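# Put the glass bottle and jar upright in the rack

## Task

Place the glass bottle and the jar into the wooden rack, one per pocket. Each must rest on the bottom of its pocket and be oriented as the reference image 'manual' shows. Each item is judged separately. The rack has to end up still standing on the table, and no object may be tipped over.

## Robot and tools

Robot: two xArm6 arms with parallel-jaw grippers, left_arm and right_arm. In the scene frame the origin is at table-top height, midway between the nominal bases. +x points out over the table, +z points up, and left_arm sits on the +y side. These names do not match image left and right. Calibrated bases: left_arm at (-0.039, +0.358, 0) m, quat_wxyz (+1.000, 0, 0, +0.022). right_arm at (+0.028, -0.339, 0) m, quat_wxyz (+1.000, 0, 0, -0.020). Hand positions, velocities and wrist-camera poses are reported in each arm's own base frame. The fixed cameras and the table use the scene frame. A camera stand is fixed behind the arms.

Joint order per arm, used everywhere: waist (joint1), shoulder (joint2), elbow (joint3), forearm roll (joint4), wrist pitch (joint5), wrist roll (joint6). Stated ranges in rad: waist -6.283..6.283, shoulder -2.059..2.094, elbow -3.927..0.192, forearm roll -6.283..6.283, wrist pitch -1.693..3.142, wrist roll -6.283..6.283. The real ends may sit up to 0.010 rad either way. A command too far past an end, and further out than the joint now is, gets the whole call refused. A smaller overshoot is clipped, and the result then reports "joint sent to its limit".

A row is a single list of 14 numbers covering both arms: left_arm's 6 absolute joint angles (rad) and its opening, then right_arm's 6 angles and its opening. Always send all 14 numbers, even if only one arm should move. To keep an arm still, repeat its "Joint targets" values and its current tool command. A 0 for the opening is a real command, meaning half open. Opening runs from -1 (closed) to +1 (fully open, pad gap 0.084 m).

Tools:
- execute_actions(actions, cameras): actions is a list of up to 15 actions. Each action is a table of up to 15 rows, one row per 1/30 s step. A table shorter than 15 rows repeats its last row. An empty list returns state plus all cameras.
- move(target, speed, blend, opening_speed, blocking, cameras): target is one 14-number row or a list of up to 15 rows, all absolute joint angles. All joints travel in sync, so grippers follow curves, with no collision avoidance. speed is the peak rad/s of the joint with the farthest to go, 0.01 to 3.14, default 0.5. Paths take at least 0.5 s, and the whole list must fit in 10 s. blend (rad) rounds the corners at intermediate rows; 0 means stop at each row. opening_speed (0.2 or more, per second on the -1..1 scale) ramps the opening instead of stepping it. With blocking=false the call returns after about 0.5 s while motion continues, and a new move takes over from the current point. The result ends with a "move:" line: done, off_target (at rest more than 0.01 rad away), moving, held or fault. limits=held means some steps were withheld.
- wait(seconds 0..10): holds the last commands; a running move keeps going.
- stop: brakes the running move.
- zoom_image(camera, region=[x0,y0,x1,y1]): pixel box, at most 504x504, taken from the newest image of that camera.
- show_instructions: shows the reference image(s).
- clear_fault(arm): clears a reported torque fault on left_arm or right_arm.
- read_manual(section): URDF licence texts only.
- finished_scene(scene): ends the current scene (1 or 2) permanently.

Cameras: cam_high and cam_low (504x504, fixed), cam_left_wrist and cam_right_wrist (672x504, on the hands). Calibration values are given as OpenCV K, D and T_world_to_cam.

Gripper geometry: fingers point along the gripper's +z axis and close along its y axis. end_effector_position is the point between the closed pads, about 2 cm short of the fingertips. Closing pushes the tips about 10 mm further forward. The reported hand pose can be off by a few cm.

Result lines:
- Joint positions and Joint velocities: per arm, 6 joints then the pad gap in m.
- Joint targets: what the drives are currently heading for.
- Tool commands and grip_measured: the same scale as the opening. To hold an object, command clearly below grip_measured; about 24 N per pad maximum.
- Joint torques: include gravity, and readings are noisy and offset.
- Motor temperatures.
- "joint command not followed": the anti-collision check between the arms altered the targets.

Motion limits: each step's target stays within 0.637 rad of the measured angle. Gripper speed is capped at 1 m/s. Joint speed is capped at 3.14 rad/s. The scene keeps running while you think, so long replies cost time.

Avoid:
- Arm-to-arm contact, including gripping the other arm's fingers. It can fail the scene.
- Hard or fast impacts on the table or other objects, drops, and releasing objects that are still moving.
- Anything falling or being left off the table, which fails the task.
- Contact torque reaching a joint's limit, which causes a torque fault: the arm backs off and stops until clear_fault. Limits in N m: waist 45.2, shoulder 45.3, elbow 27.9, forearm roll 18.1, wrist pitch 9.81, wrist roll 10.3. The same fault follows from 1 s at a torque limit or from a long overload.
- Motor heat: MOTOR HOT appears at 65 °C, and at 80 °C the arm is braked for 30-60 s. Holding loads, stretching out or pushing into unreachable poses heats the motors.
- Loose objects may occasionally get nudged by the scene.

Each tool is called after "Emit:" as a command line: name --argument value for each argument, lists and objects as JSON in quotes; but a table of rows of numbers goes row by row, as --pt "numbers of a row", without its own name.

Reference images:

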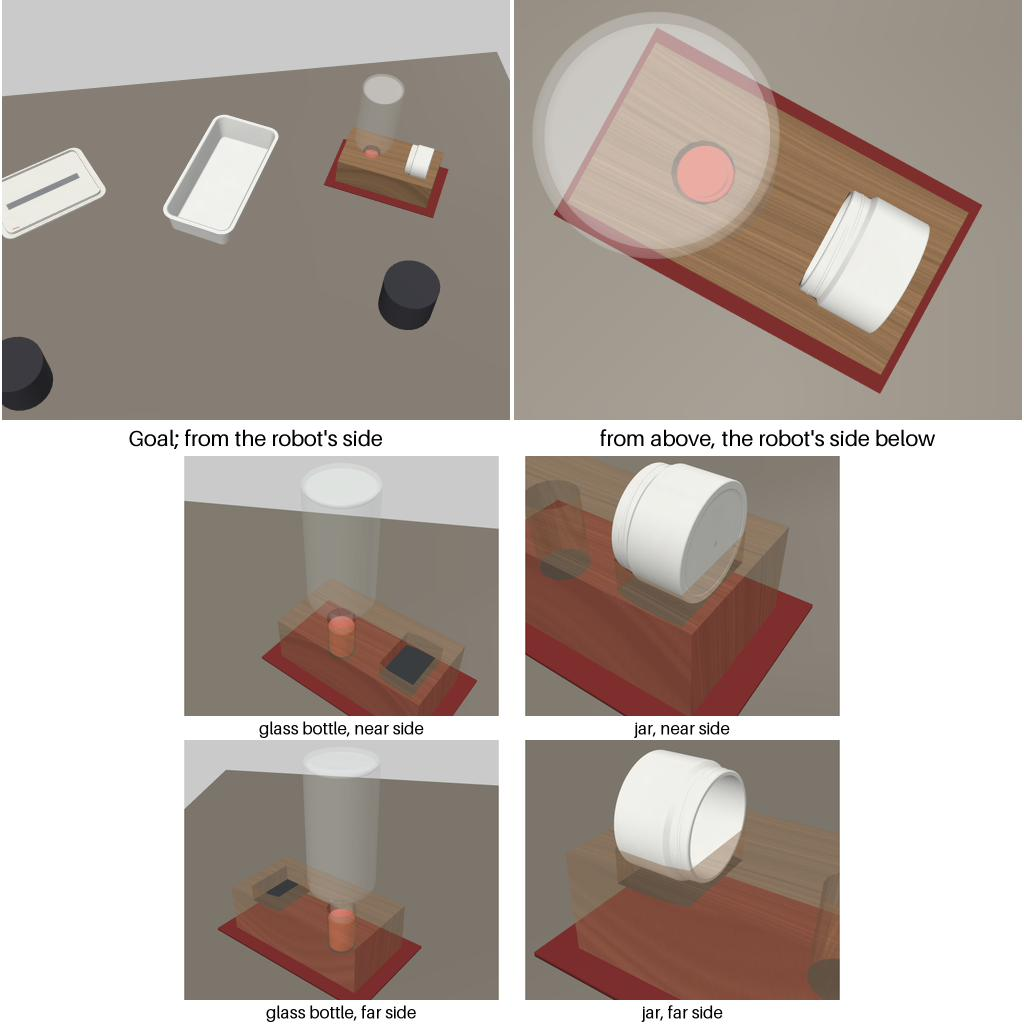

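## Session

Emit:
execute_actions --actions '[]'

Scene clock: 0.00 s.
left_arm: end_effector_position=(+0.2665, +0.0782, +0.1544) grip_measured=+1.00 end_effector_quat_wxyz=(+0.733, -0.050, -0.661, -0.156) | right_arm: end_effector_position=(+0.2160, +0.1922, +0.3410) grip_measured=+1.00 end_effector_quat_wxyz=(-0.263, +0.062, +0.956, -0.117)
Joint positions: left_arm=[-0.02 0.808 -1.452 0.36 2.308 -3.061 0.084] | right_arm=[0.596 -0.159 -1.288 0.146 2.014 -2.393 0.084]
Joint velocities: within noise
Joint torques (N m): no reading
Motor temperatures (°C): left_arm=[44 41 39 32 37 43] | right_arm=[39 44 35 43 38 39]
Joint targets: left_arm=[-0.020 0.808 -1.452 0.360 2.308 -3.061] | right_arm=[0.596 -0.159 -1.288 0.146 2.014 -2.393]
Tool commands: left_gripper/opening=+1.0 right_gripper/opening=+1.0

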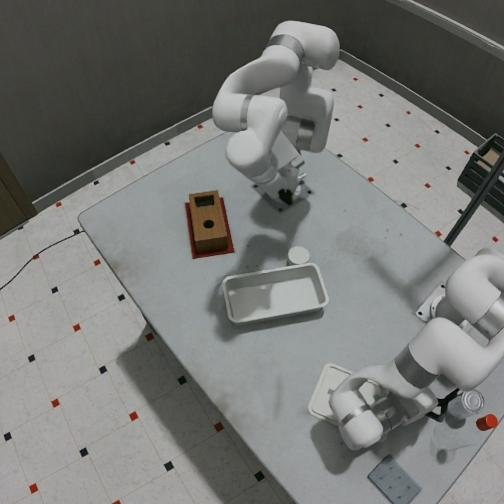

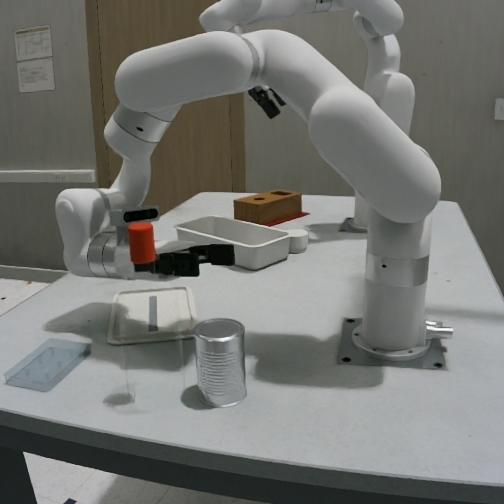

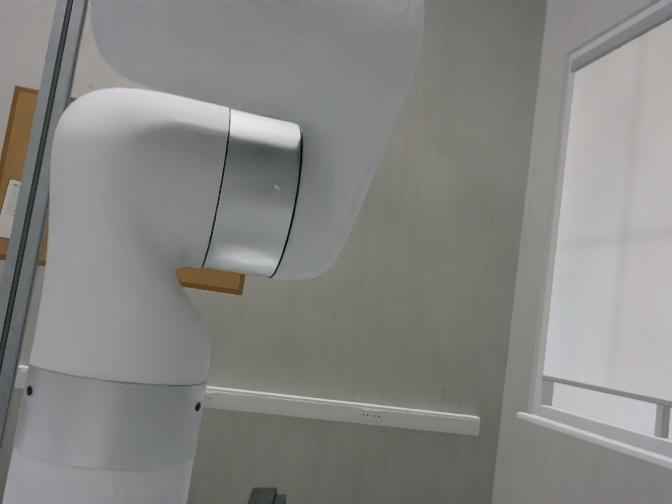

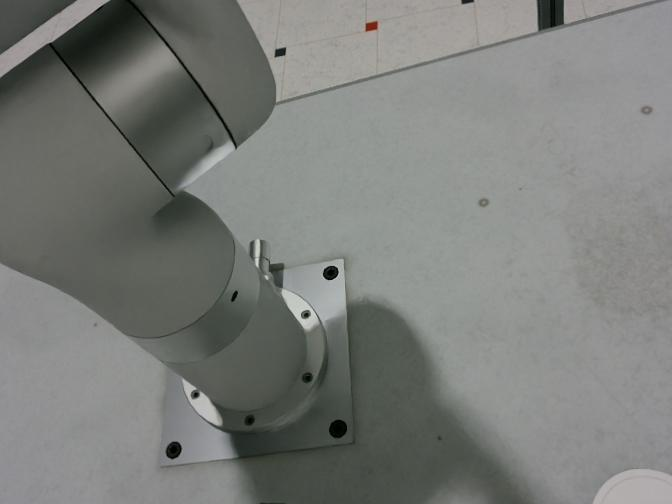

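Emit:
zoom_image --camera "cam_low" --region '[0, 180, 320, 420]'

Emit:
zoom_image --camera "cam_high" --region '[160, 170, 360, 340]'

Emit:
zoom_image --camera "cam_high" --region '[300, 340, 504, 504]'

Emit:
zoom_image --camera "cam_low" --region '[170, 170, 350, 290]'

Scaled by 1.575 from the camera's 504x504 image, which has a finer 720x720 frame.

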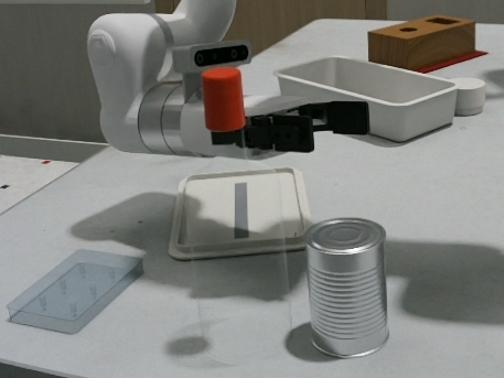

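Scaled by 2.520 from the camera's 504x504 image, which has a finer 720x720 frame.

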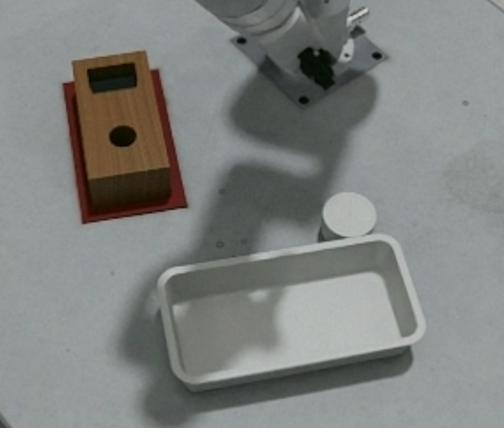

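Scaled by 2.471 from the camera's 504x504 image, which has a finer 720x720 frame.

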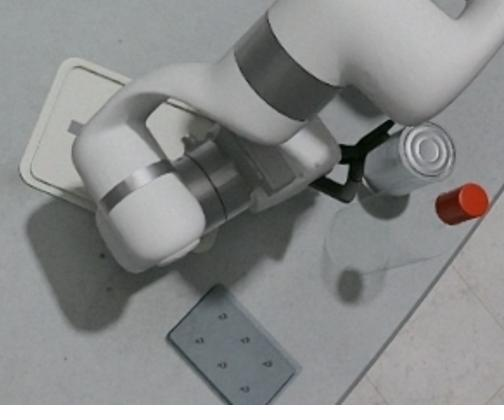

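Scaled by 2.800 from the camera's 504x504 image, which has a finer 720x720 frame.

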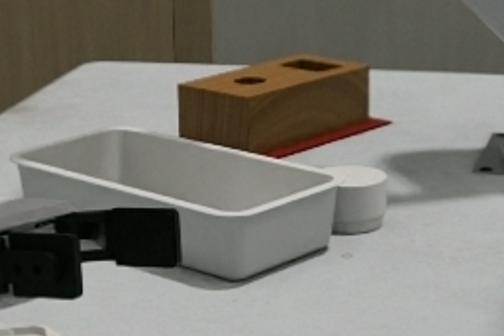

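Emit:
move --pt "-0.02 -0.159 -1.288 0.0 1.347 -3.1416 1 0.02 -0.159 -1.288 0.0 1.597 -3.1416 1" --pt "0.55 -0.159 -1.288 0.0 1.347 -3.1416 1 0.02 -0.159 -1.288 0.0 1.597 -3.1416 1" --speed 1.0 --blend 0.15 --cameras '["all"]'

Scene clock: 158.03 s.
left_arm: end_effector_position=(+0.3904, +0.2393, +0.3484) grip_measured=+1.00 end_effector_quat_wxyz=(+0.048, -0.271, +0.961, +0.014) | right_arm: end_effector_position=(+0.3947, +0.0079, +0.3310) grip_measured=+1.00 end_effector_quat_wxyz=(-0.075, -0.010, +0.997, -0.001)
Joint positions: left_arm=[0.55 -0.159 -1.288 0 1.347 -3.142 0.084] | right_arm=[0.02 -0.159 -1.288 0 1.597 -3.142 0.084]
Joint torques (N m): left_arm=[6 -20.4 -18.52 -2.45 -5.06 -1.98] | right_arm=[-2.49 -8.94 -15.78 -2.52 -2.67 -1.85]
Motor temperatures (°C): left_arm=[44 47 45 32 38 43] | right_arm=[39 45 43 42 38 39]
Joint targets: left_arm=[0.550 -0.159 -1.288 0.000 1.347 -3.142] | right_arm=[0.020 -0.159 -1.288 0.000 1.597 -3.142]
move: done
camera_calibration:
cam_left_wrist: T_world_to_cam=[[-0.518153, 0.855239, -0.00918627, 0.0320423], [0.850937, 0.516569, 0.0952005, -0.421278], [0.0861645, 0.0415114, -0.995416, 0.433664], [0, 0, 0, 1]] pos_world=[0.337717, 0.172213, 0.472076]
cam_right_wrist: T_world_to_cam=[[-0.0291218, 0.999561, 0.00542791, 0.0325122], [0.985919, 0.0296181, -0.164578, -0.264037], [-0.164667, 0.000558657, -0.986349, 0.522427], [0, 0, 0, 1]] pos_world=[0.347292, -0.0249695, 0.471664]

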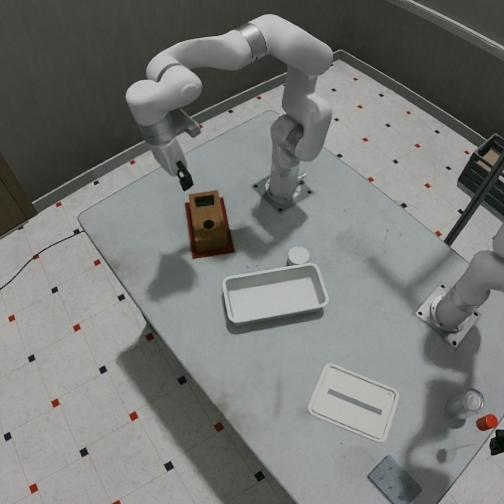

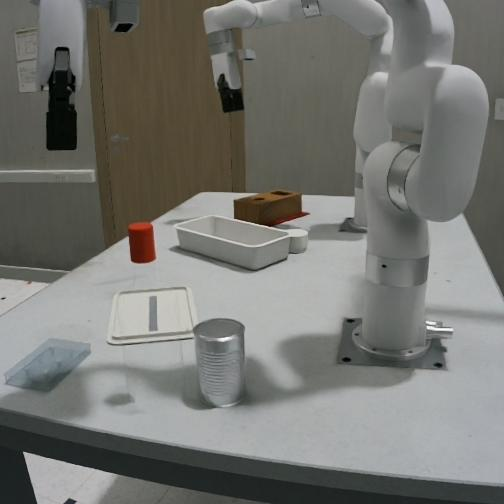

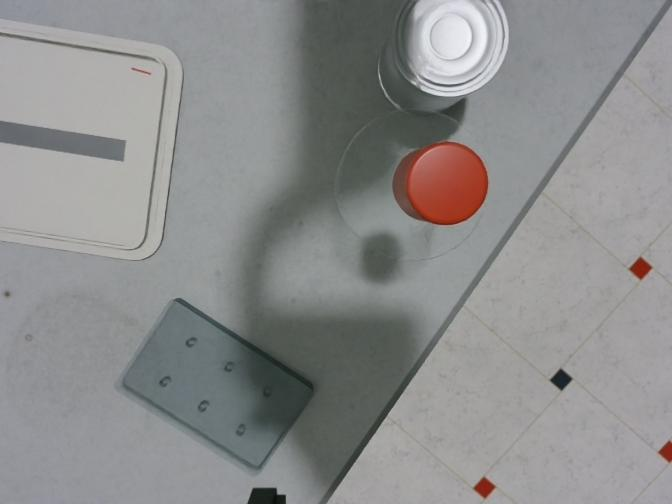

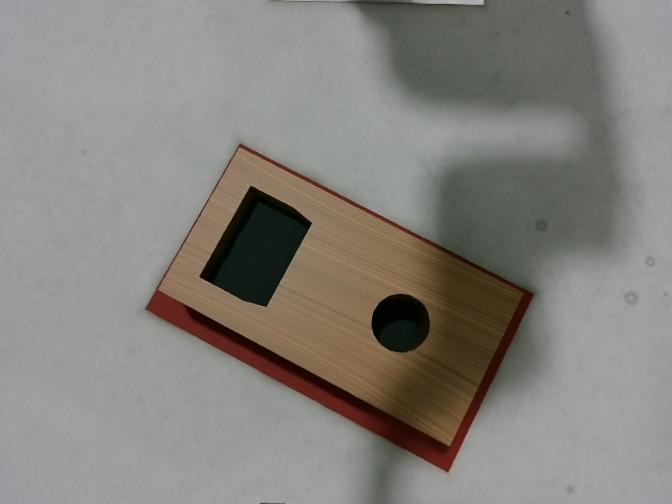

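Emit:
zoom_image --camera "cam_right_wrist" --region '[180, 170, 460, 380]'

Emit:
zoom_image --camera "cam_left_wrist" --region '[320, 0, 560, 290]'

Emit:
zoom_image --camera "cam_low" --region '[80, 210, 280, 430]'

Scaled by 1.800 from the camera's 672x504 image, which has a finer 960x720 frame.

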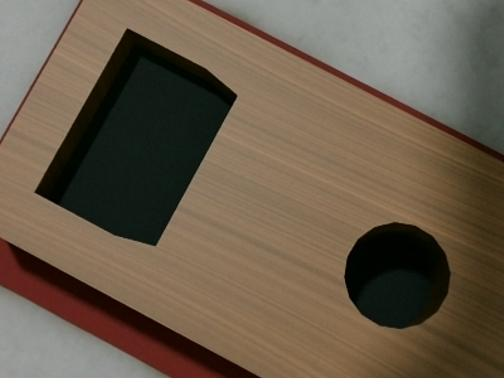

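Scaled by 1.738 from the camera's 672x504 image, which has a finer 960x720 frame.

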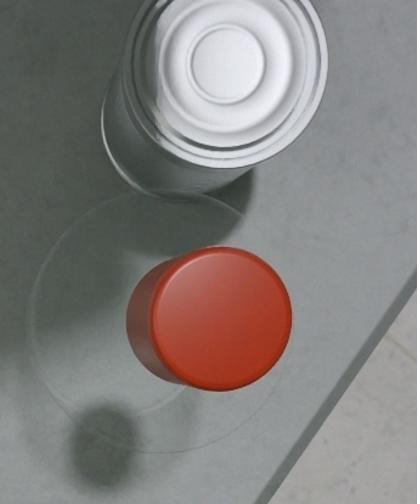

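Scaled by 2.291 from the camera's 504x504 image, which has a finer 720x720 frame.

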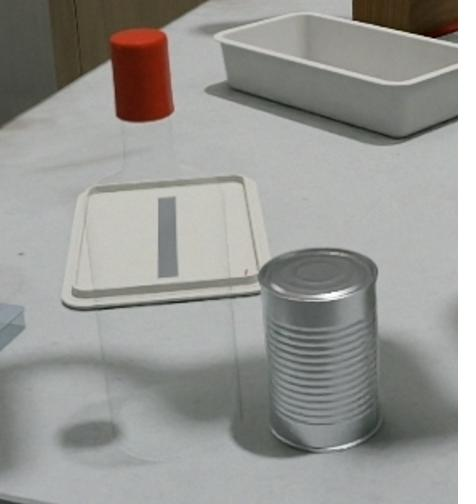

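Emit:
move --target '[0.55, -0.159, -1.288, 0.0, 1.347, -3.1416, 1, 1.33, -0.172, -0.334, 0.0, -0.716, 0.0, 1]' --speed 1.5 --cameras '["cam_right_wrist"]'

Emit:
zoom_image --camera "cam_right_wrist" --region '[200, 100, 500, 400]'

Scene clock: 366.20 s.
left_arm: end_effector_position=(+0.3904, +0.2394, +0.3484) grip_measured=+1.00 end_effector_quat_wxyz=(+0.048, -0.271, +0.961, +0.014) | right_arm: end_effector_position=(+0.1193, +0.4857, +0.2799) grip_measured=+1.00 end_effector_quat_wxyz=(-0.354, +0.645, +0.505, +0.451)
Joint positions: left_arm=[0.55 -0.159 -1.288 0 1.347 -3.142 0.084] | right_arm=[1.33 -0.172 -0.334 0 -0.716 0 0.084]
Joint torques (N m): left_arm=[6.25 -16.11 -22.65 0.24 -5.04 -1.82] | right_arm=[2.75 -14.84 -11.83 0.21 -3.66 2.08]
Motor temperatures (°C): left_arm=[43 45 59 32 40 43] | right_arm=[38 44 43 42 41 40]
Joint targets: left_arm=[0.550 -0.159 -1.288 0.000 1.347 -3.142] | right_arm=[1.330 -0.172 -0.334 0.000 -0.716 0.000]
move: done
camera_calibration:
cam_right_wrist: T_world_to_cam=[[0.971007, -0.23881, 0.0107003, 0.0278858], [-0.0683268, -0.320156, -0.944898, 0.498952], [0.229077, 0.916771, -0.327191, -0.25005], [0, 0, 0, 1]] pos_world=[0.0642951, 0.39564, 0.389346]
Images, in order (width x height): cam_right_wrist 672x504.

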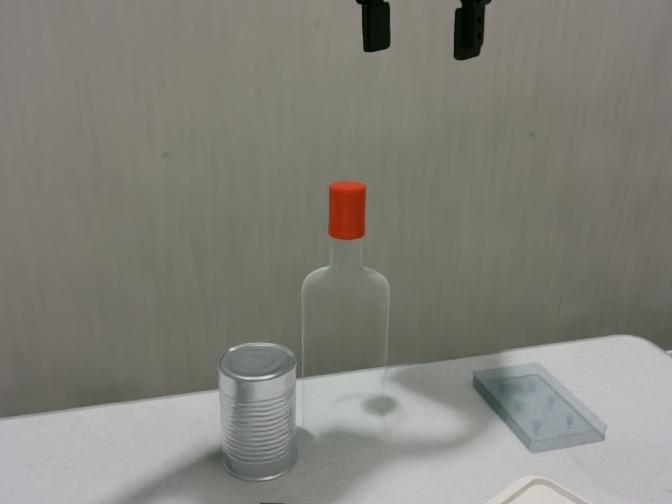

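Scaled by 1.680 from the camera's 672x504 image, which has a finer 960x720 frame.

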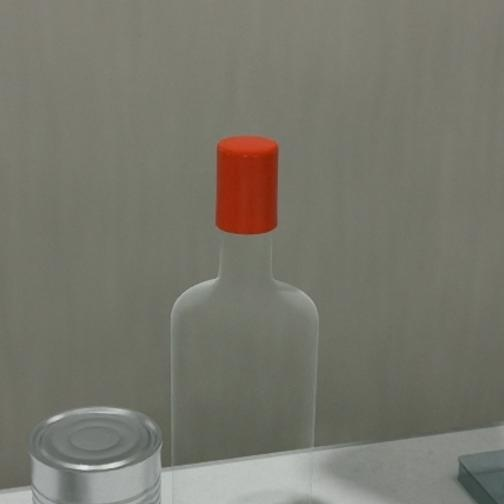

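Emit:
move --pt "0.1 -0.159 -1.288 0.0 1.347 -3.1416 1 1.02 -0.159 -1.288 0.0 1.597 -3.1416 1" --pt "-0.5428 -0.1 -1.2 0.4 1.45 -3.05 1 1.02 -0.159 -1.288 0.0 1.597 -3.1416 1" --pt "-0.5428 0.4056 -0.7329 1.0519 1.7376 -2.8587 1 1.02 -0.159 -1.288 0.0 1.597 -3.1416 1" --speed 1.5 --blend 0.15 --cameras '["all"]'

Scene clock: 513.97 s.
left_arm: end_effector_position=(+0.3166, +0.0733, +0.1349) grip_measured=+1.00 end_effector_quat_wxyz=(+0.500, -0.500, -0.500, -0.500) | right_arm: end_effector_position=(+0.2066, +0.3364, +0.3310) grip_measured=+1.00 end_effector_quat_wxyz=(-0.065, -0.487, +0.870, -0.037)
Joint positions: left_arm=[-0.543 0.406 -0.733 1.052 1.738 -2.859 0.084] | right_arm=[1.02 -0.159 -1.288 0 1.597 -3.142 0.084]
Joint torques (N m): left_arm=[-5.77 -14 -6.72 2.89 5.28 1.82] | right_arm=[-2.79 -11.07 -20.84 1.27 0.63 -1.81]
Motor temperatures (°C): left_arm=[43 44 62 32 40 43] | right_arm=[38 44 42 42 43 40]
Joint targets: left_arm=[-0.543 0.406 -0.733 1.052 1.738 -2.859] | right_arm=[1.020 -0.159 -1.288 0.000 1.597 -3.142]
move: done
camera_calibration:
cam_left_wrist: T_world_to_cam=[[0.999946, 0.00958357, -0.00408087, -0.28558], [-0.00412444, 0.00453036, -0.999981, 0.203655], [-0.0095649, 0.999944, 0.00456964, 0.0595703], [0, 0, 0, 1]] pos_world=[0.286974, -0.0577527, 0.202214]
cam_right_wrist: T_world_to_cam=[[-0.856829, 0.515573, 0.00535888, 0.0325468], [0.507786, 0.8456, -0.164666, -0.264046], [-0.089429, -0.13837, -0.986335, 0.522356], [0, 0, 0, 1]] pos_world=[0.20868, 0.278775, 0.471564]

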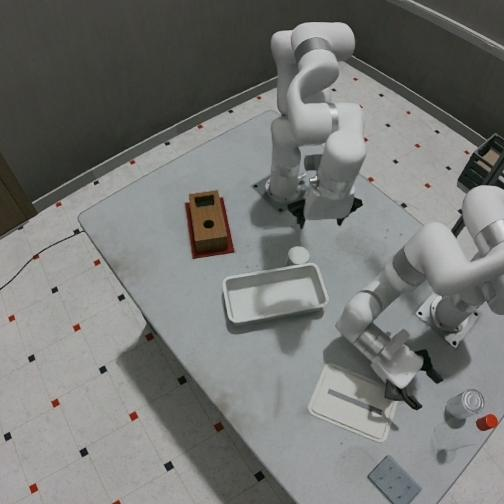

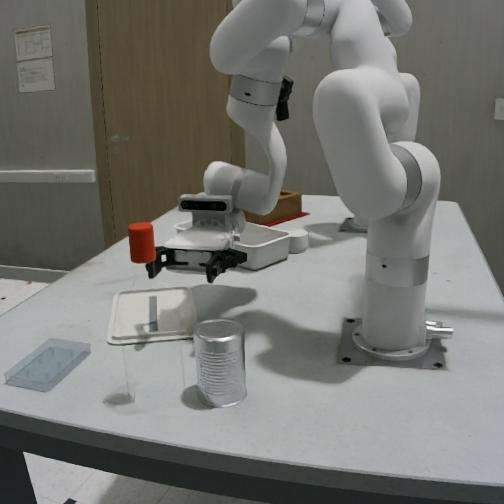

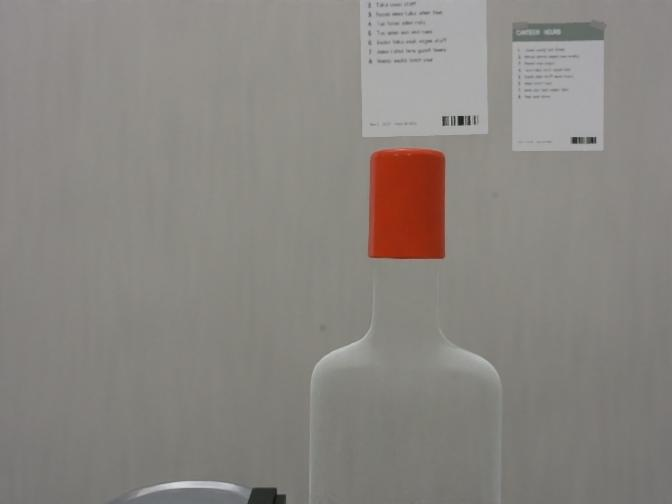

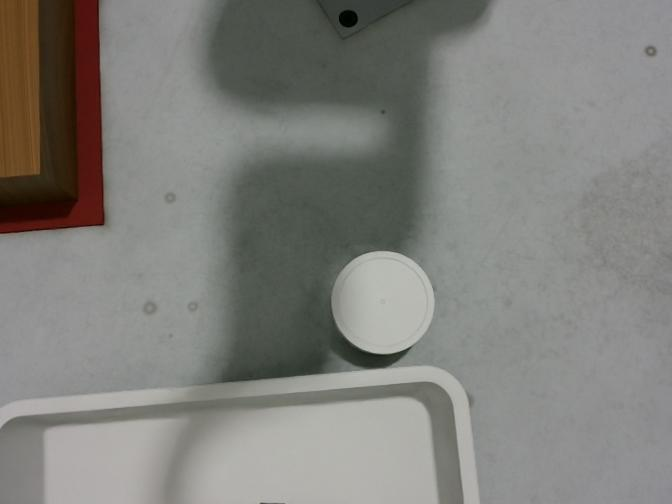

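Emit:
move --pt "-0.3171 0.3446 -0.6049 1.2637 1.6512 -2.8937 1 1.019 -0.414 -0.3369 0.0 0.7508 -3.1416 1" --pt "-0.1565 0.3231 -0.5649 1.4188 1.6081 -2.9026 1 1.019 -0.1294 -0.284 0.0 0.4133 -3.1416 1" --speed '[1.2, 0.4]' --cameras '["all"]'

Scene clock: 686.23 s.
left_arm: end_effector_position=(+0.3127, +0.2050, +0.1320) grip_measured=+1.00 end_effector_quat_wxyz=(+0.500, -0.500, -0.500, -0.500) | right_arm: end_effector_position=(+0.1578, +0.2563, +0.0221) grip_measured=+1.00 end_effector_quat_wxyz=(+0.000, -0.488, +0.873, +0.000)
Joint positions: left_arm=[-0.157 0.323 -0.565 1.419 1.608 -2.903 0.084] | right_arm=[1.019 -0.129 -0.284 0 0.413 -3.142 0.084]
Joint torques (N m): left_arm=[5.79 -21 -6.28 2.44 0.12 -1.92] | right_arm=[-2.67 -5.48 -9.77 1.35 -2.75 -1.75]
Motor temperatures (°C): left_arm=[42 44 47 32 41 43] | right_arm=[38 45 48 42 39 40]
Joint targets: left_arm=[-0.156 0.323 -0.565 1.419 1.608 -2.903] | right_arm=[1.019 -0.129 -0.284 0.000 0.413 -3.142]
move: done
camera_calibration:
cam_left_wrist: T_world_to_cam=[[0.999945, 0.00958308, -0.00427989, -0.282814], [-0.00432442, 0.00463122, -0.99998, 0.20009], [-0.00956306, 0.999943, 0.0046724, -0.0721677], [0, 0, 0, 1]] pos_world=[0.282974, 0.0739472, 0.199213]
cam_right_wrist: T_world_to_cam=[[-0.85671, 0.515783, 0.00402602, 0.0335962], [0.515674, 0.856649, -0.0152433, -0.229654], [-0.0113111, -0.010983, -0.999876, 0.157609], [0, 0, 0, 1]] pos_world=[0.148991, 0.181135, 0.153953]

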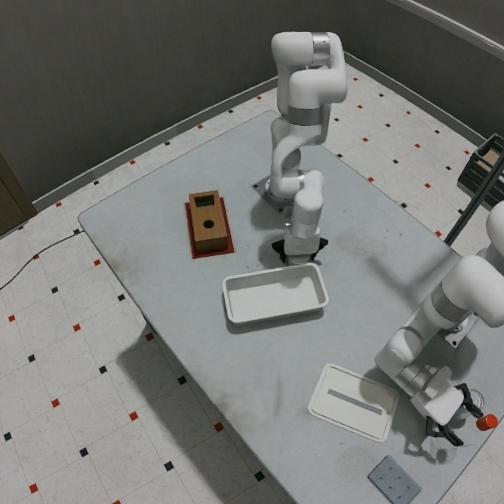

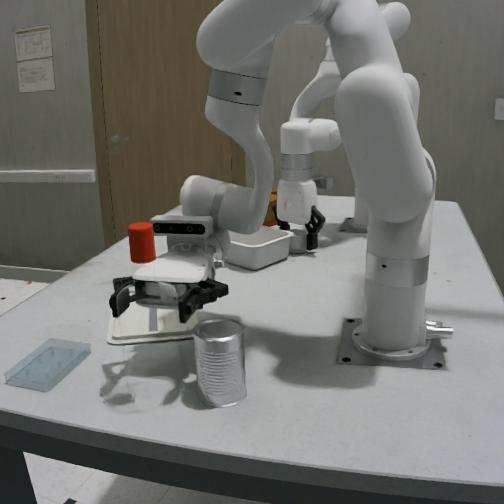

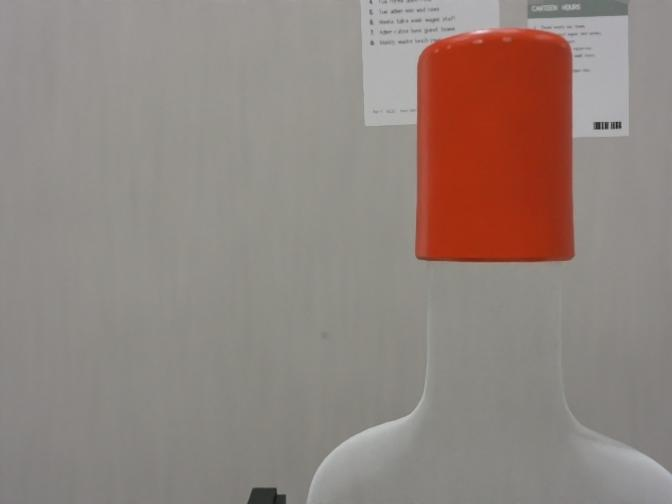

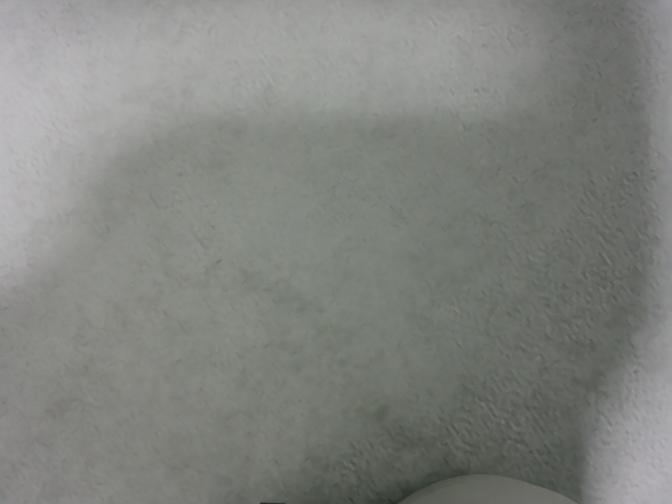

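Emit:
move --pt "-0.1565 0.3231 -0.5649 1.4188 1.6081 -2.9026 1 0.997 -0.1294 -0.284 0.0 0.4133 -3.1416 1" --pt "-0.1565 0.3231 -0.5649 1.4188 1.6081 -2.9026 -0.8 0.997 -0.1294 -0.284 0.0 0.4133 -3.1416 -0.5" --speed 0.4 --opening_speed 0.8 --cameras '["cam_left_wrist", "cam_right_wrist"]'

Scene clock: 704.57 s.
left_arm: end_effector_position=(+0.3127, +0.2050, +0.1320) grip_measured=+0.81 end_effector_quat_wxyz=(+0.500, -0.500, -0.500, -0.500) | right_arm: end_effector_position=(+0.1634, +0.2527, +0.0220) grip_measured=+0.48 end_effector_quat_wxyz=(+0.000, -0.478, +0.878, +0.000)
Joint positions: left_arm=[-0.156 0.323 -0.565 1.419 1.608 -2.903 0.077] | right_arm=[0.997 -0.129 -0.284 0 0.413 -3.142 0.064]
Joint torques (N m): left_arm=[6.1 -14.62 -7.94 -0.7 1.16 0.01] | right_arm=[0.46 -6.37 -10.44 1.23 -2.44 -1.97]
Joint targets: left_arm=[-0.156 0.323 -0.565 1.419 1.608 -2.903] | right_arm=[0.997 -0.129 -0.284 0.000 0.413 -3.142]
move: done
camera_calibration:
cam_left_wrist: T_world_to_cam=[[0.999945, 0.00958308, -0.00427989, -0.282814], [-0.00432442, 0.00463122, -0.99998, 0.20009], [-0.00956306, 0.999943, 0.0046724, -0.0721677], [0, 0, 0, 1]] pos_world=[0.282974, 0.0739472, 0.199213]
cam_right_wrist: T_world_to_cam=[[-0.845108, 0.534581, 0.00392208, 0.0335753], [0.534472, 0.845048, -0.0152909, -0.229723], [-0.0114886, -0.0108262, -0.999875, 0.157617], [0, 0, 0, 1]] pos_world=[0.152966, 0.177884, 0.153953]
Images, in order (width x height): cam_left_wrist 672x504, cam_right_wrist 672x504.

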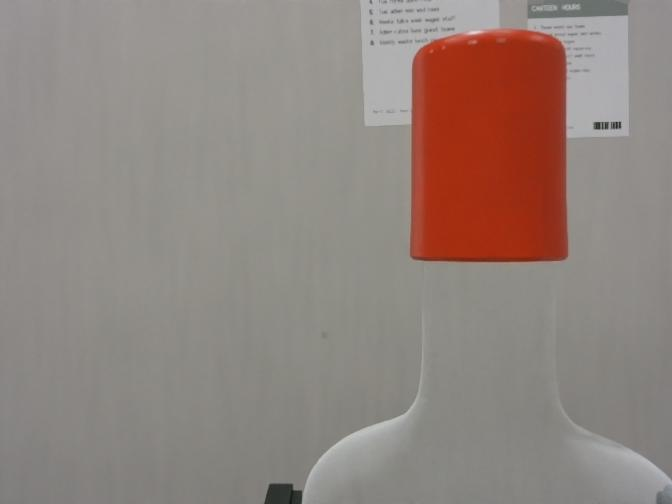

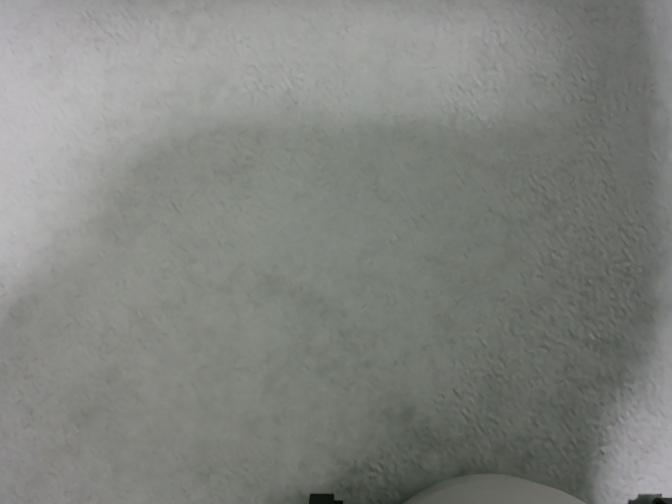

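Emit:
zoom_image --camera "cam_right_wrist" --region '[300, 400, 672, 504]'

Scaled by 1.355 from the camera's 672x504 image, which has a finer 960x720 frame.

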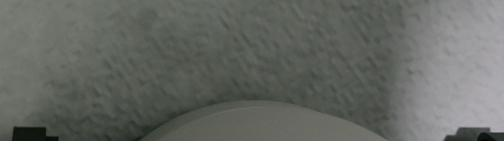

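Emit:
move --pt "-0.1565 0.3231 -0.5649 1.4188 1.6081 -2.9026 -1 0.997 -0.1294 -0.284 0.0 0.4133 -3.1416 1" --pt "-0.2949 -0.1497 -0.5044 1.3342 1.7486 -2.5087 -1 0.997 -0.1518 -0.26 0.0 0.4119 -3.1416 1" --pt "-0.2949 -0.1497 -0.5044 1.3342 1.7486 -2.5087 -1 0.997 -0.1518 -0.26 0.0 0.4119 -3.1416 -0.6" --pt "-0.2949 -0.1497 -0.5044 1.3342 1.7486 -2.5087 -1 0.997 -0.5793 -0.4116 0.0 0.9908 -3.1416 -0.6" --speed '[0.5, 0.5, 0.5, 0.7]' --opening_speed 1.0 --cameras '["cam_high", "cam_low"]'

Emit:
move --target '[-0.2949, -0.1497, -0.5044, 1.3342, 1.7486, -2.5087, -1, 0.028, -0.3433, -0.7943, 0.0, 1.1376, -3.1416, -0.6]' --speed 0.9 --cameras '["cam_right_wrist", "cam_low"]'

Emit:
zoom_image --camera "cam_right_wrist" --region '[130, 60, 500, 340]'

Scene clock: 885.53 s.
left_arm: end_effector_position=(+0.3132, +0.1700, +0.2704) grip_measured=+0.81 end_effector_quat_wxyz=(+0.500, -0.500, -0.500, -0.500) | right_arm: end_effector_position=(+0.1596, +0.2469, +0.1600) grip_measured=+0.47 end_effector_quat_wxyz=(+0.000, -0.478, +0.878, +0.000)
Joint positions: left_arm=[-0.295 -0.15 -0.504 1.334 1.749 -2.509 0.077] | right_arm=[0.997 -0.579 -0.412 0 0.991 -3.142 0.064]
Joint torques (N m): left_arm=[-6.2 -17.7 -14.58 -0.69 6.2 1.56] | right_arm=[2.64 -10.61 -20.52 1.09 0.29 -1.65]
Motor temperatures (°C): left_arm=[42 44 49 32 39 42] | right_arm=[38 43 42 42 41 40]
Joint targets: left_arm=[-0.295 -0.150 -0.504 1.334 1.749 -2.509] | right_arm=[0.997 -0.579 -0.412 0.000 0.991 -3.142]
move: done
Images, in order (width x height): cam_high 504x504, cam_low 504x504.

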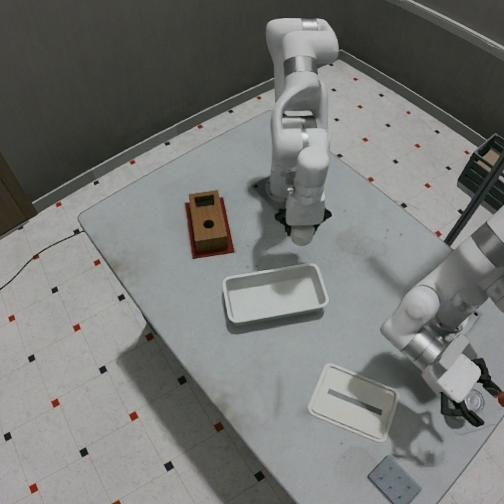

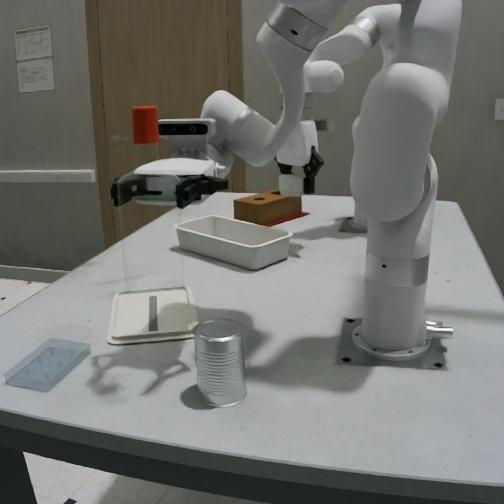

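Scene clock: 887.27 s.
left_arm: end_effector_position=(+0.3132, +0.1700, +0.2704) grip_measured=+0.81 end_effector_quat_wxyz=(+0.500, -0.500, -0.500, -0.500) | right_arm: end_effector_position=(+0.3739, +0.0105, +0.2280) grip_measured=+0.47 end_effector_quat_wxyz=(+0.000, -0.014, +1.000, +0.000)
Joint positions: left_arm=[-0.295 -0.15 -0.504 1.334 1.749 -2.509 0.077] | right_arm=[0.028 -0.343 -0.794 0 1.138 -3.142 0.064]
Joint torques (N m): left_arm=[-6.05 -17.75 -14.76 -0.58 6.23 1.37] | right_arm=[-2.6 -6.23 -21.2 1.31 0.54 -1.6]
Joint targets: left_arm=[-0.295 -0.150 -0.504 1.334 1.749 -2.509] | right_arm=[0.028 -0.343 -0.794 0.000 1.138 -3.142]
move: done
camera_calibration:
cam_right_wrist: T_world_to_cam=[[-0.0378952, 0.999274, 0.00394575, 0.0334577], [0.999161, 0.0379516, -0.0153694, -0.299544], [-0.015508, 0.00336002, -0.999874, 0.364635], [0, 0, 0, 1]] pos_world=[0.306216, -0.0232904, 0.359853]
Images, in order (width x height): cam_low 504x504, cam_right_wrist 672x504.

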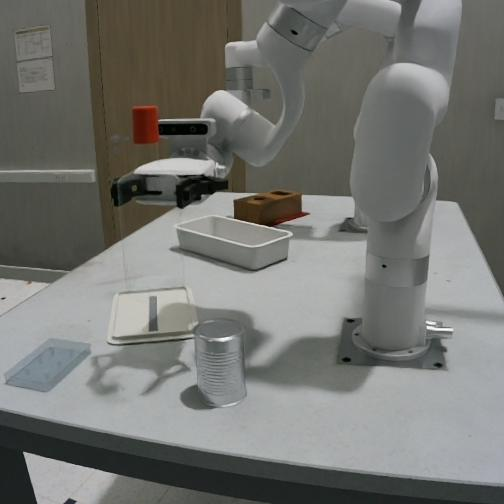

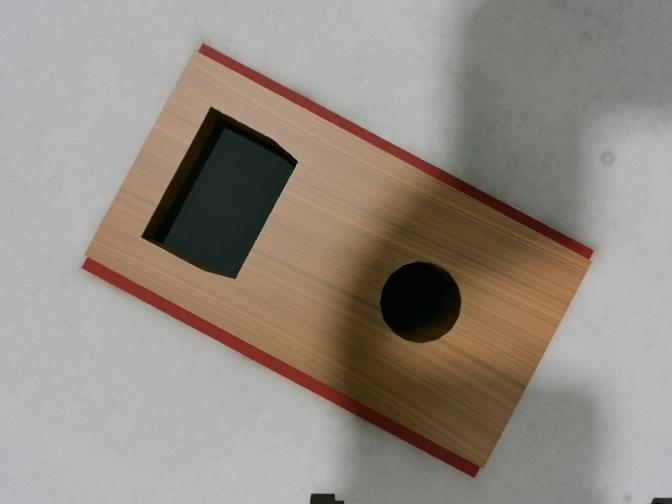

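Scaled by 1.362 from the camera's 672x504 image, which has a finer 960x720 frame.

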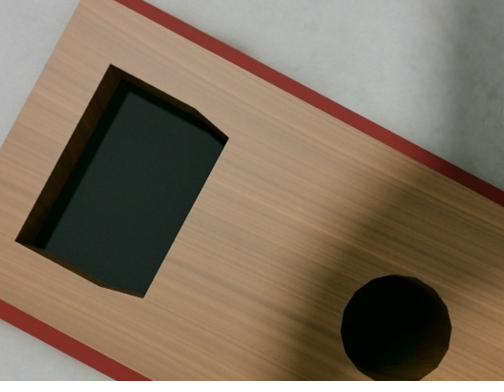

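Emit:
move --target '[-0.2949, -0.1497, -0.5044, 1.3342, 1.7486, -2.5087, -1, -0.2203, -0.8747, -0.4423, 0.0, 1.317, 0.0, -0.6]' --speed 1.5 --cameras '["cam_right_wrist"]'

Emit:
zoom_image --camera "cam_right_wrist" --region '[150, 130, 650, 480]'

Scene clock: 925.77 s.
left_arm: end_effector_position=(+0.3132, +0.1700, +0.2704) grip_measured=+0.81 end_effector_quat_wxyz=(+0.500, -0.500, -0.500, -0.500) | right_arm: end_effector_position=(+0.2371, -0.0531, +0.2280) grip_measured=+0.47 end_effector_quat_wxyz=(+0.000, +0.994, -0.110, +0.000)
Joint positions: left_arm=[-0.295 -0.15 -0.504 1.334 1.749 -2.509 0.077] | right_arm=[-0.22 -0.875 -0.442 0 1.317 0 0.064]
Joint torques (N m): left_arm=[-5.89 -17.61 -16.13 -0.64 6.27 0.91] | right_arm=[-3.34 -7.13 -16.34 0.78 0.31 2.12]
Motor temperatures (°C): left_arm=[41 45 53 32 41 42] | right_arm=[38 43 48 42 39 40]
Joint targets: left_arm=[-0.295 -0.150 -0.504 1.334 1.749 -2.509] | right_arm=[-0.220 -0.875 -0.442 0.000 1.317 0.000]
move: done
camera_calibration:
cam_right_wrist: T_world_to_cam=[[-0.208864, -0.977937, 0.00400693, 0.027403], [-0.977841, 0.20878, -0.0154026, 0.317279], [0.0142262, -0.00713518, -0.999873, 0.355121], [0, 0, 0, 1]] pos_world=[0.31092, -0.0369093, 0.359853]
Images, in order (width x height): cam_right_wrist 672x504.

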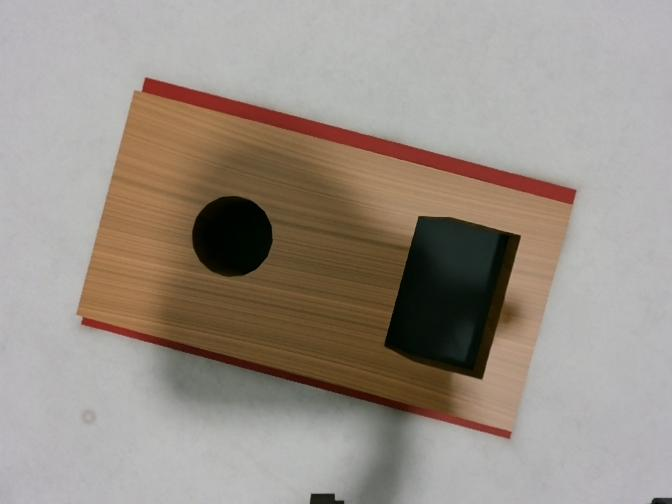

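Scaled by 1.008 from the camera's 672x504 image, which has a finer 960x720 frame.

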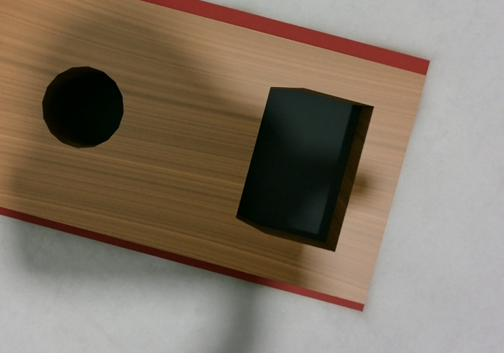

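Emit:
move --target '[-0.2949, -0.1497, -0.5044, 1.3342, 1.7486, -2.5087, -1, 0.028, -0.3433, -0.7943, 0.0, 1.1376, -3.1416, -0.6]' --speed 1.5 --cameras '["cam_right_wrist", "cam_high"]'

Emit:
zoom_image --camera "cam_high" --region '[160, 170, 360, 340]'

Scene clock: 963.83 s.
left_arm: end_effector_position=(+0.3132, +0.1700, +0.2704) grip_measured=+0.81 end_effector_quat_wxyz=(+0.500, -0.500, -0.500, -0.500) | right_arm: end_effector_position=(+0.3739, +0.0105, +0.2280) grip_measured=+0.47 end_effector_quat_wxyz=(+0.000, -0.014, +1.000, +0.000)
Joint positions: left_arm=[-0.295 -0.15 -0.504 1.334 1.749 -2.509 0.077] | right_arm=[0.028 -0.343 -0.794 0 1.138 -3.142 0.064]
Joint torques (N m): left_arm=[-6.08 -17.54 -17.43 -0.7 6.19 0.37] | right_arm=[3.02 -6.3 -20.82 1 -2.81 -1.77]
Motor temperatures (°C): left_arm=[41 45 55 32 42 42] | right_arm=[38 43 47 42 39 40]
Joint targets: left_arm=[-0.295 -0.150 -0.504 1.334 1.749 -2.509] | right_arm=[0.028 -0.343 -0.794 0.000 1.138 -3.142]
move: done
camera_calibration:
cam_right_wrist: T_world_to_cam=[[-0.0377953, 0.999278, 0.00394536, 0.0334271], [0.999165, 0.0378518, -0.0153686, -0.299548], [-0.0155069, 0.00336121, -0.999874, 0.364635], [0, 0, 0, 1]] pos_world=[0.306216, -0.0232902, 0.359853]
Images, in order (width x height): cam_high 504x504, cam_right_wrist 672x504.

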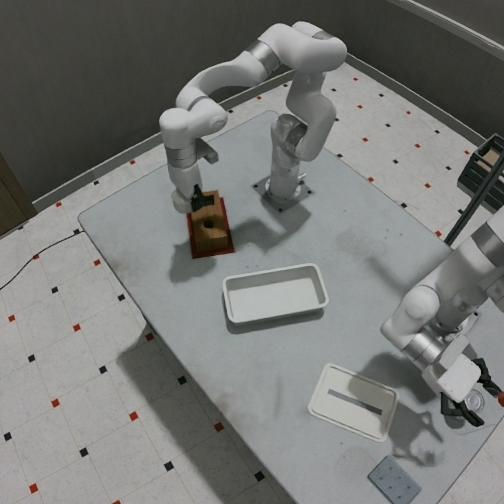

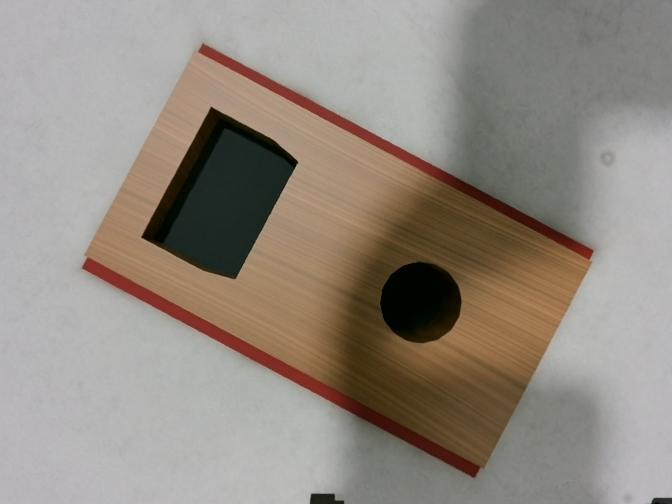

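Scaled by 2.520 from the camera's 504x504 image, which has a finer 720x720 frame.

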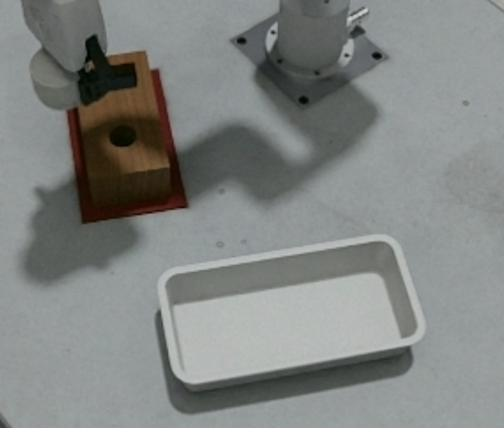

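Emit:
move --target '[-0.2949, -0.1497, -0.5044, 1.3342, 1.7486, -2.5087, -1, -1.0954, 0.331, -0.6783, 0.9635, 1.7745, -2.8582, -0.6]' --speed 1.0 --cameras '["all"]'

Emit:
zoom_image --camera "cam_low" --region '[200, 140, 360, 250]'

Emit:
zoom_image --camera "cam_high" --region '[150, 150, 270, 270]'

Scene clock: 1036.73 s.
left_arm: end_effector_position=(+0.3132, +0.1700, +0.2704) grip_measured=+0.81 end_effector_quat_wxyz=(+0.500, -0.500, -0.500, -0.500) | right_arm: end_effector_position=(+0.2826, -0.0796, +0.1500) grip_measured=+0.47 end_effector_quat_wxyz=(-0.373, +0.601, +0.373, +0.601)
Joint positions: left_arm=[-0.295 -0.15 -0.504 1.334 1.749 -2.509 0.077] | right_arm=[-1.095 0.331 -0.678 0.963 1.775 -2.858 0.064]
Joint torques (N m): left_arm=[-6.19 -17.46 -18.51 -0.56 6.28 0] | right_arm=[-2.77 -10.27 -6.28 3 2.96 1.78]
Motor temperatures (°C): left_arm=[41 45 57 32 42 42] | right_arm=[38 43 50 42 41 40]
Joint targets: left_arm=[-0.295 -0.150 -0.504 1.334 1.749 -2.509] | right_arm=[-1.095 0.331 -0.678 0.964 1.774 -2.858]
move: done
camera_calibration:
cam_left_wrist: T_world_to_cam=[[0.999944, 0.00968307, -0.00428034, -0.28249], [-0.00432533, 0.00463078, -0.99998, 0.338652], [-0.00966305, 0.999942, 0.00467241, -0.0377825], [0, 0, 0, 1]] pos_world=[0.283574, 0.0389475, 0.337613]
cam_right_wrist: T_world_to_cam=[[0.894744, -0.446473, 0.00973765, -0.25918], [0.0155797, 0.0094156, -0.999834, 0.217195], [0.446307, 0.894748, 0.0153805, 0.0737141], [0, 0, 0, 1]] pos_world=[0.195617, -0.183717, 0.218549]

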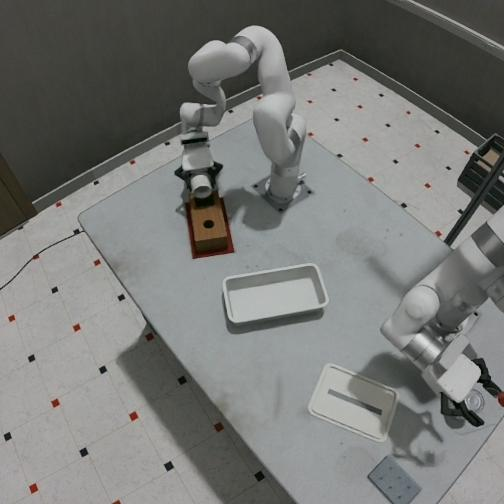

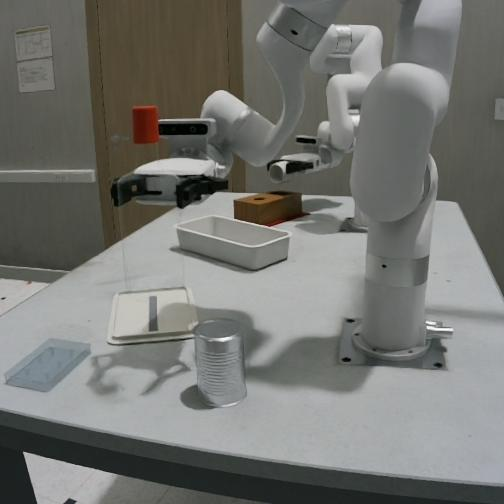

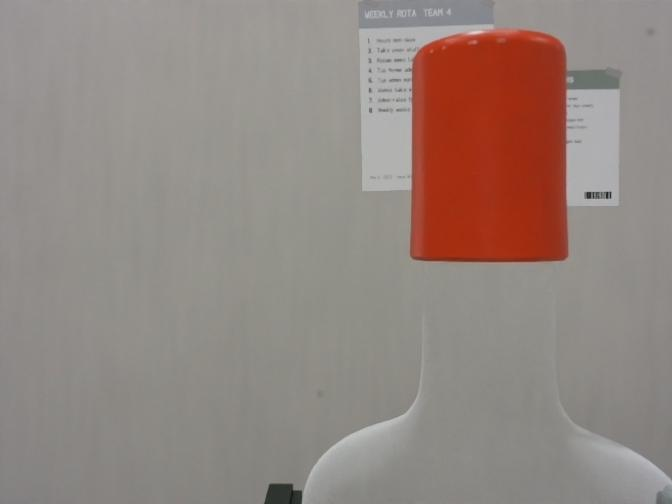

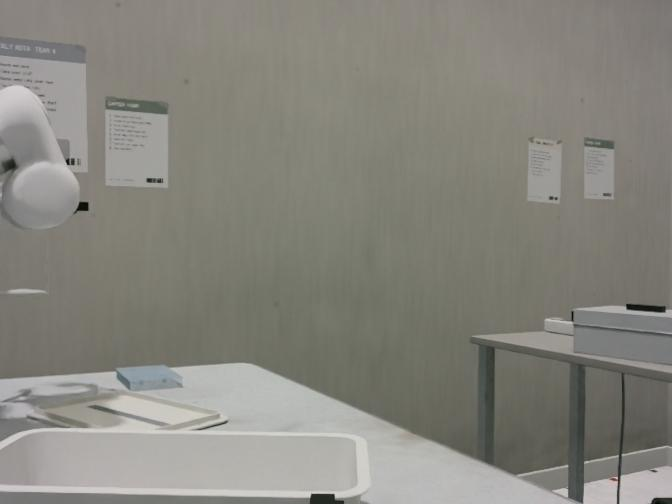

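Scaled by 3.150 from the camera's 504x504 image, which has a finer 720x720 frame.

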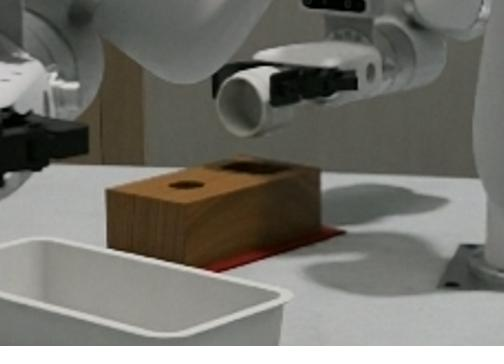

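Scaled by 4.200 from the camera's 504x504 image, which has a finer 720x720 frame.

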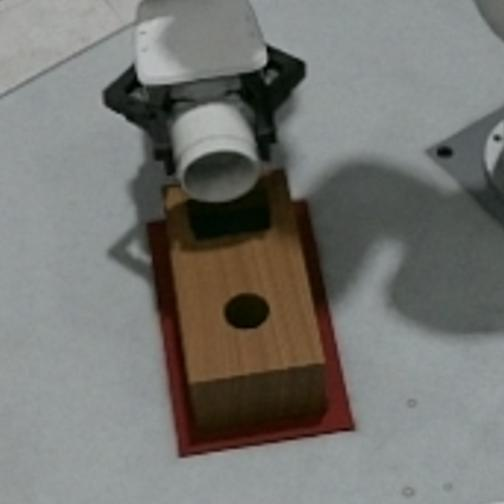

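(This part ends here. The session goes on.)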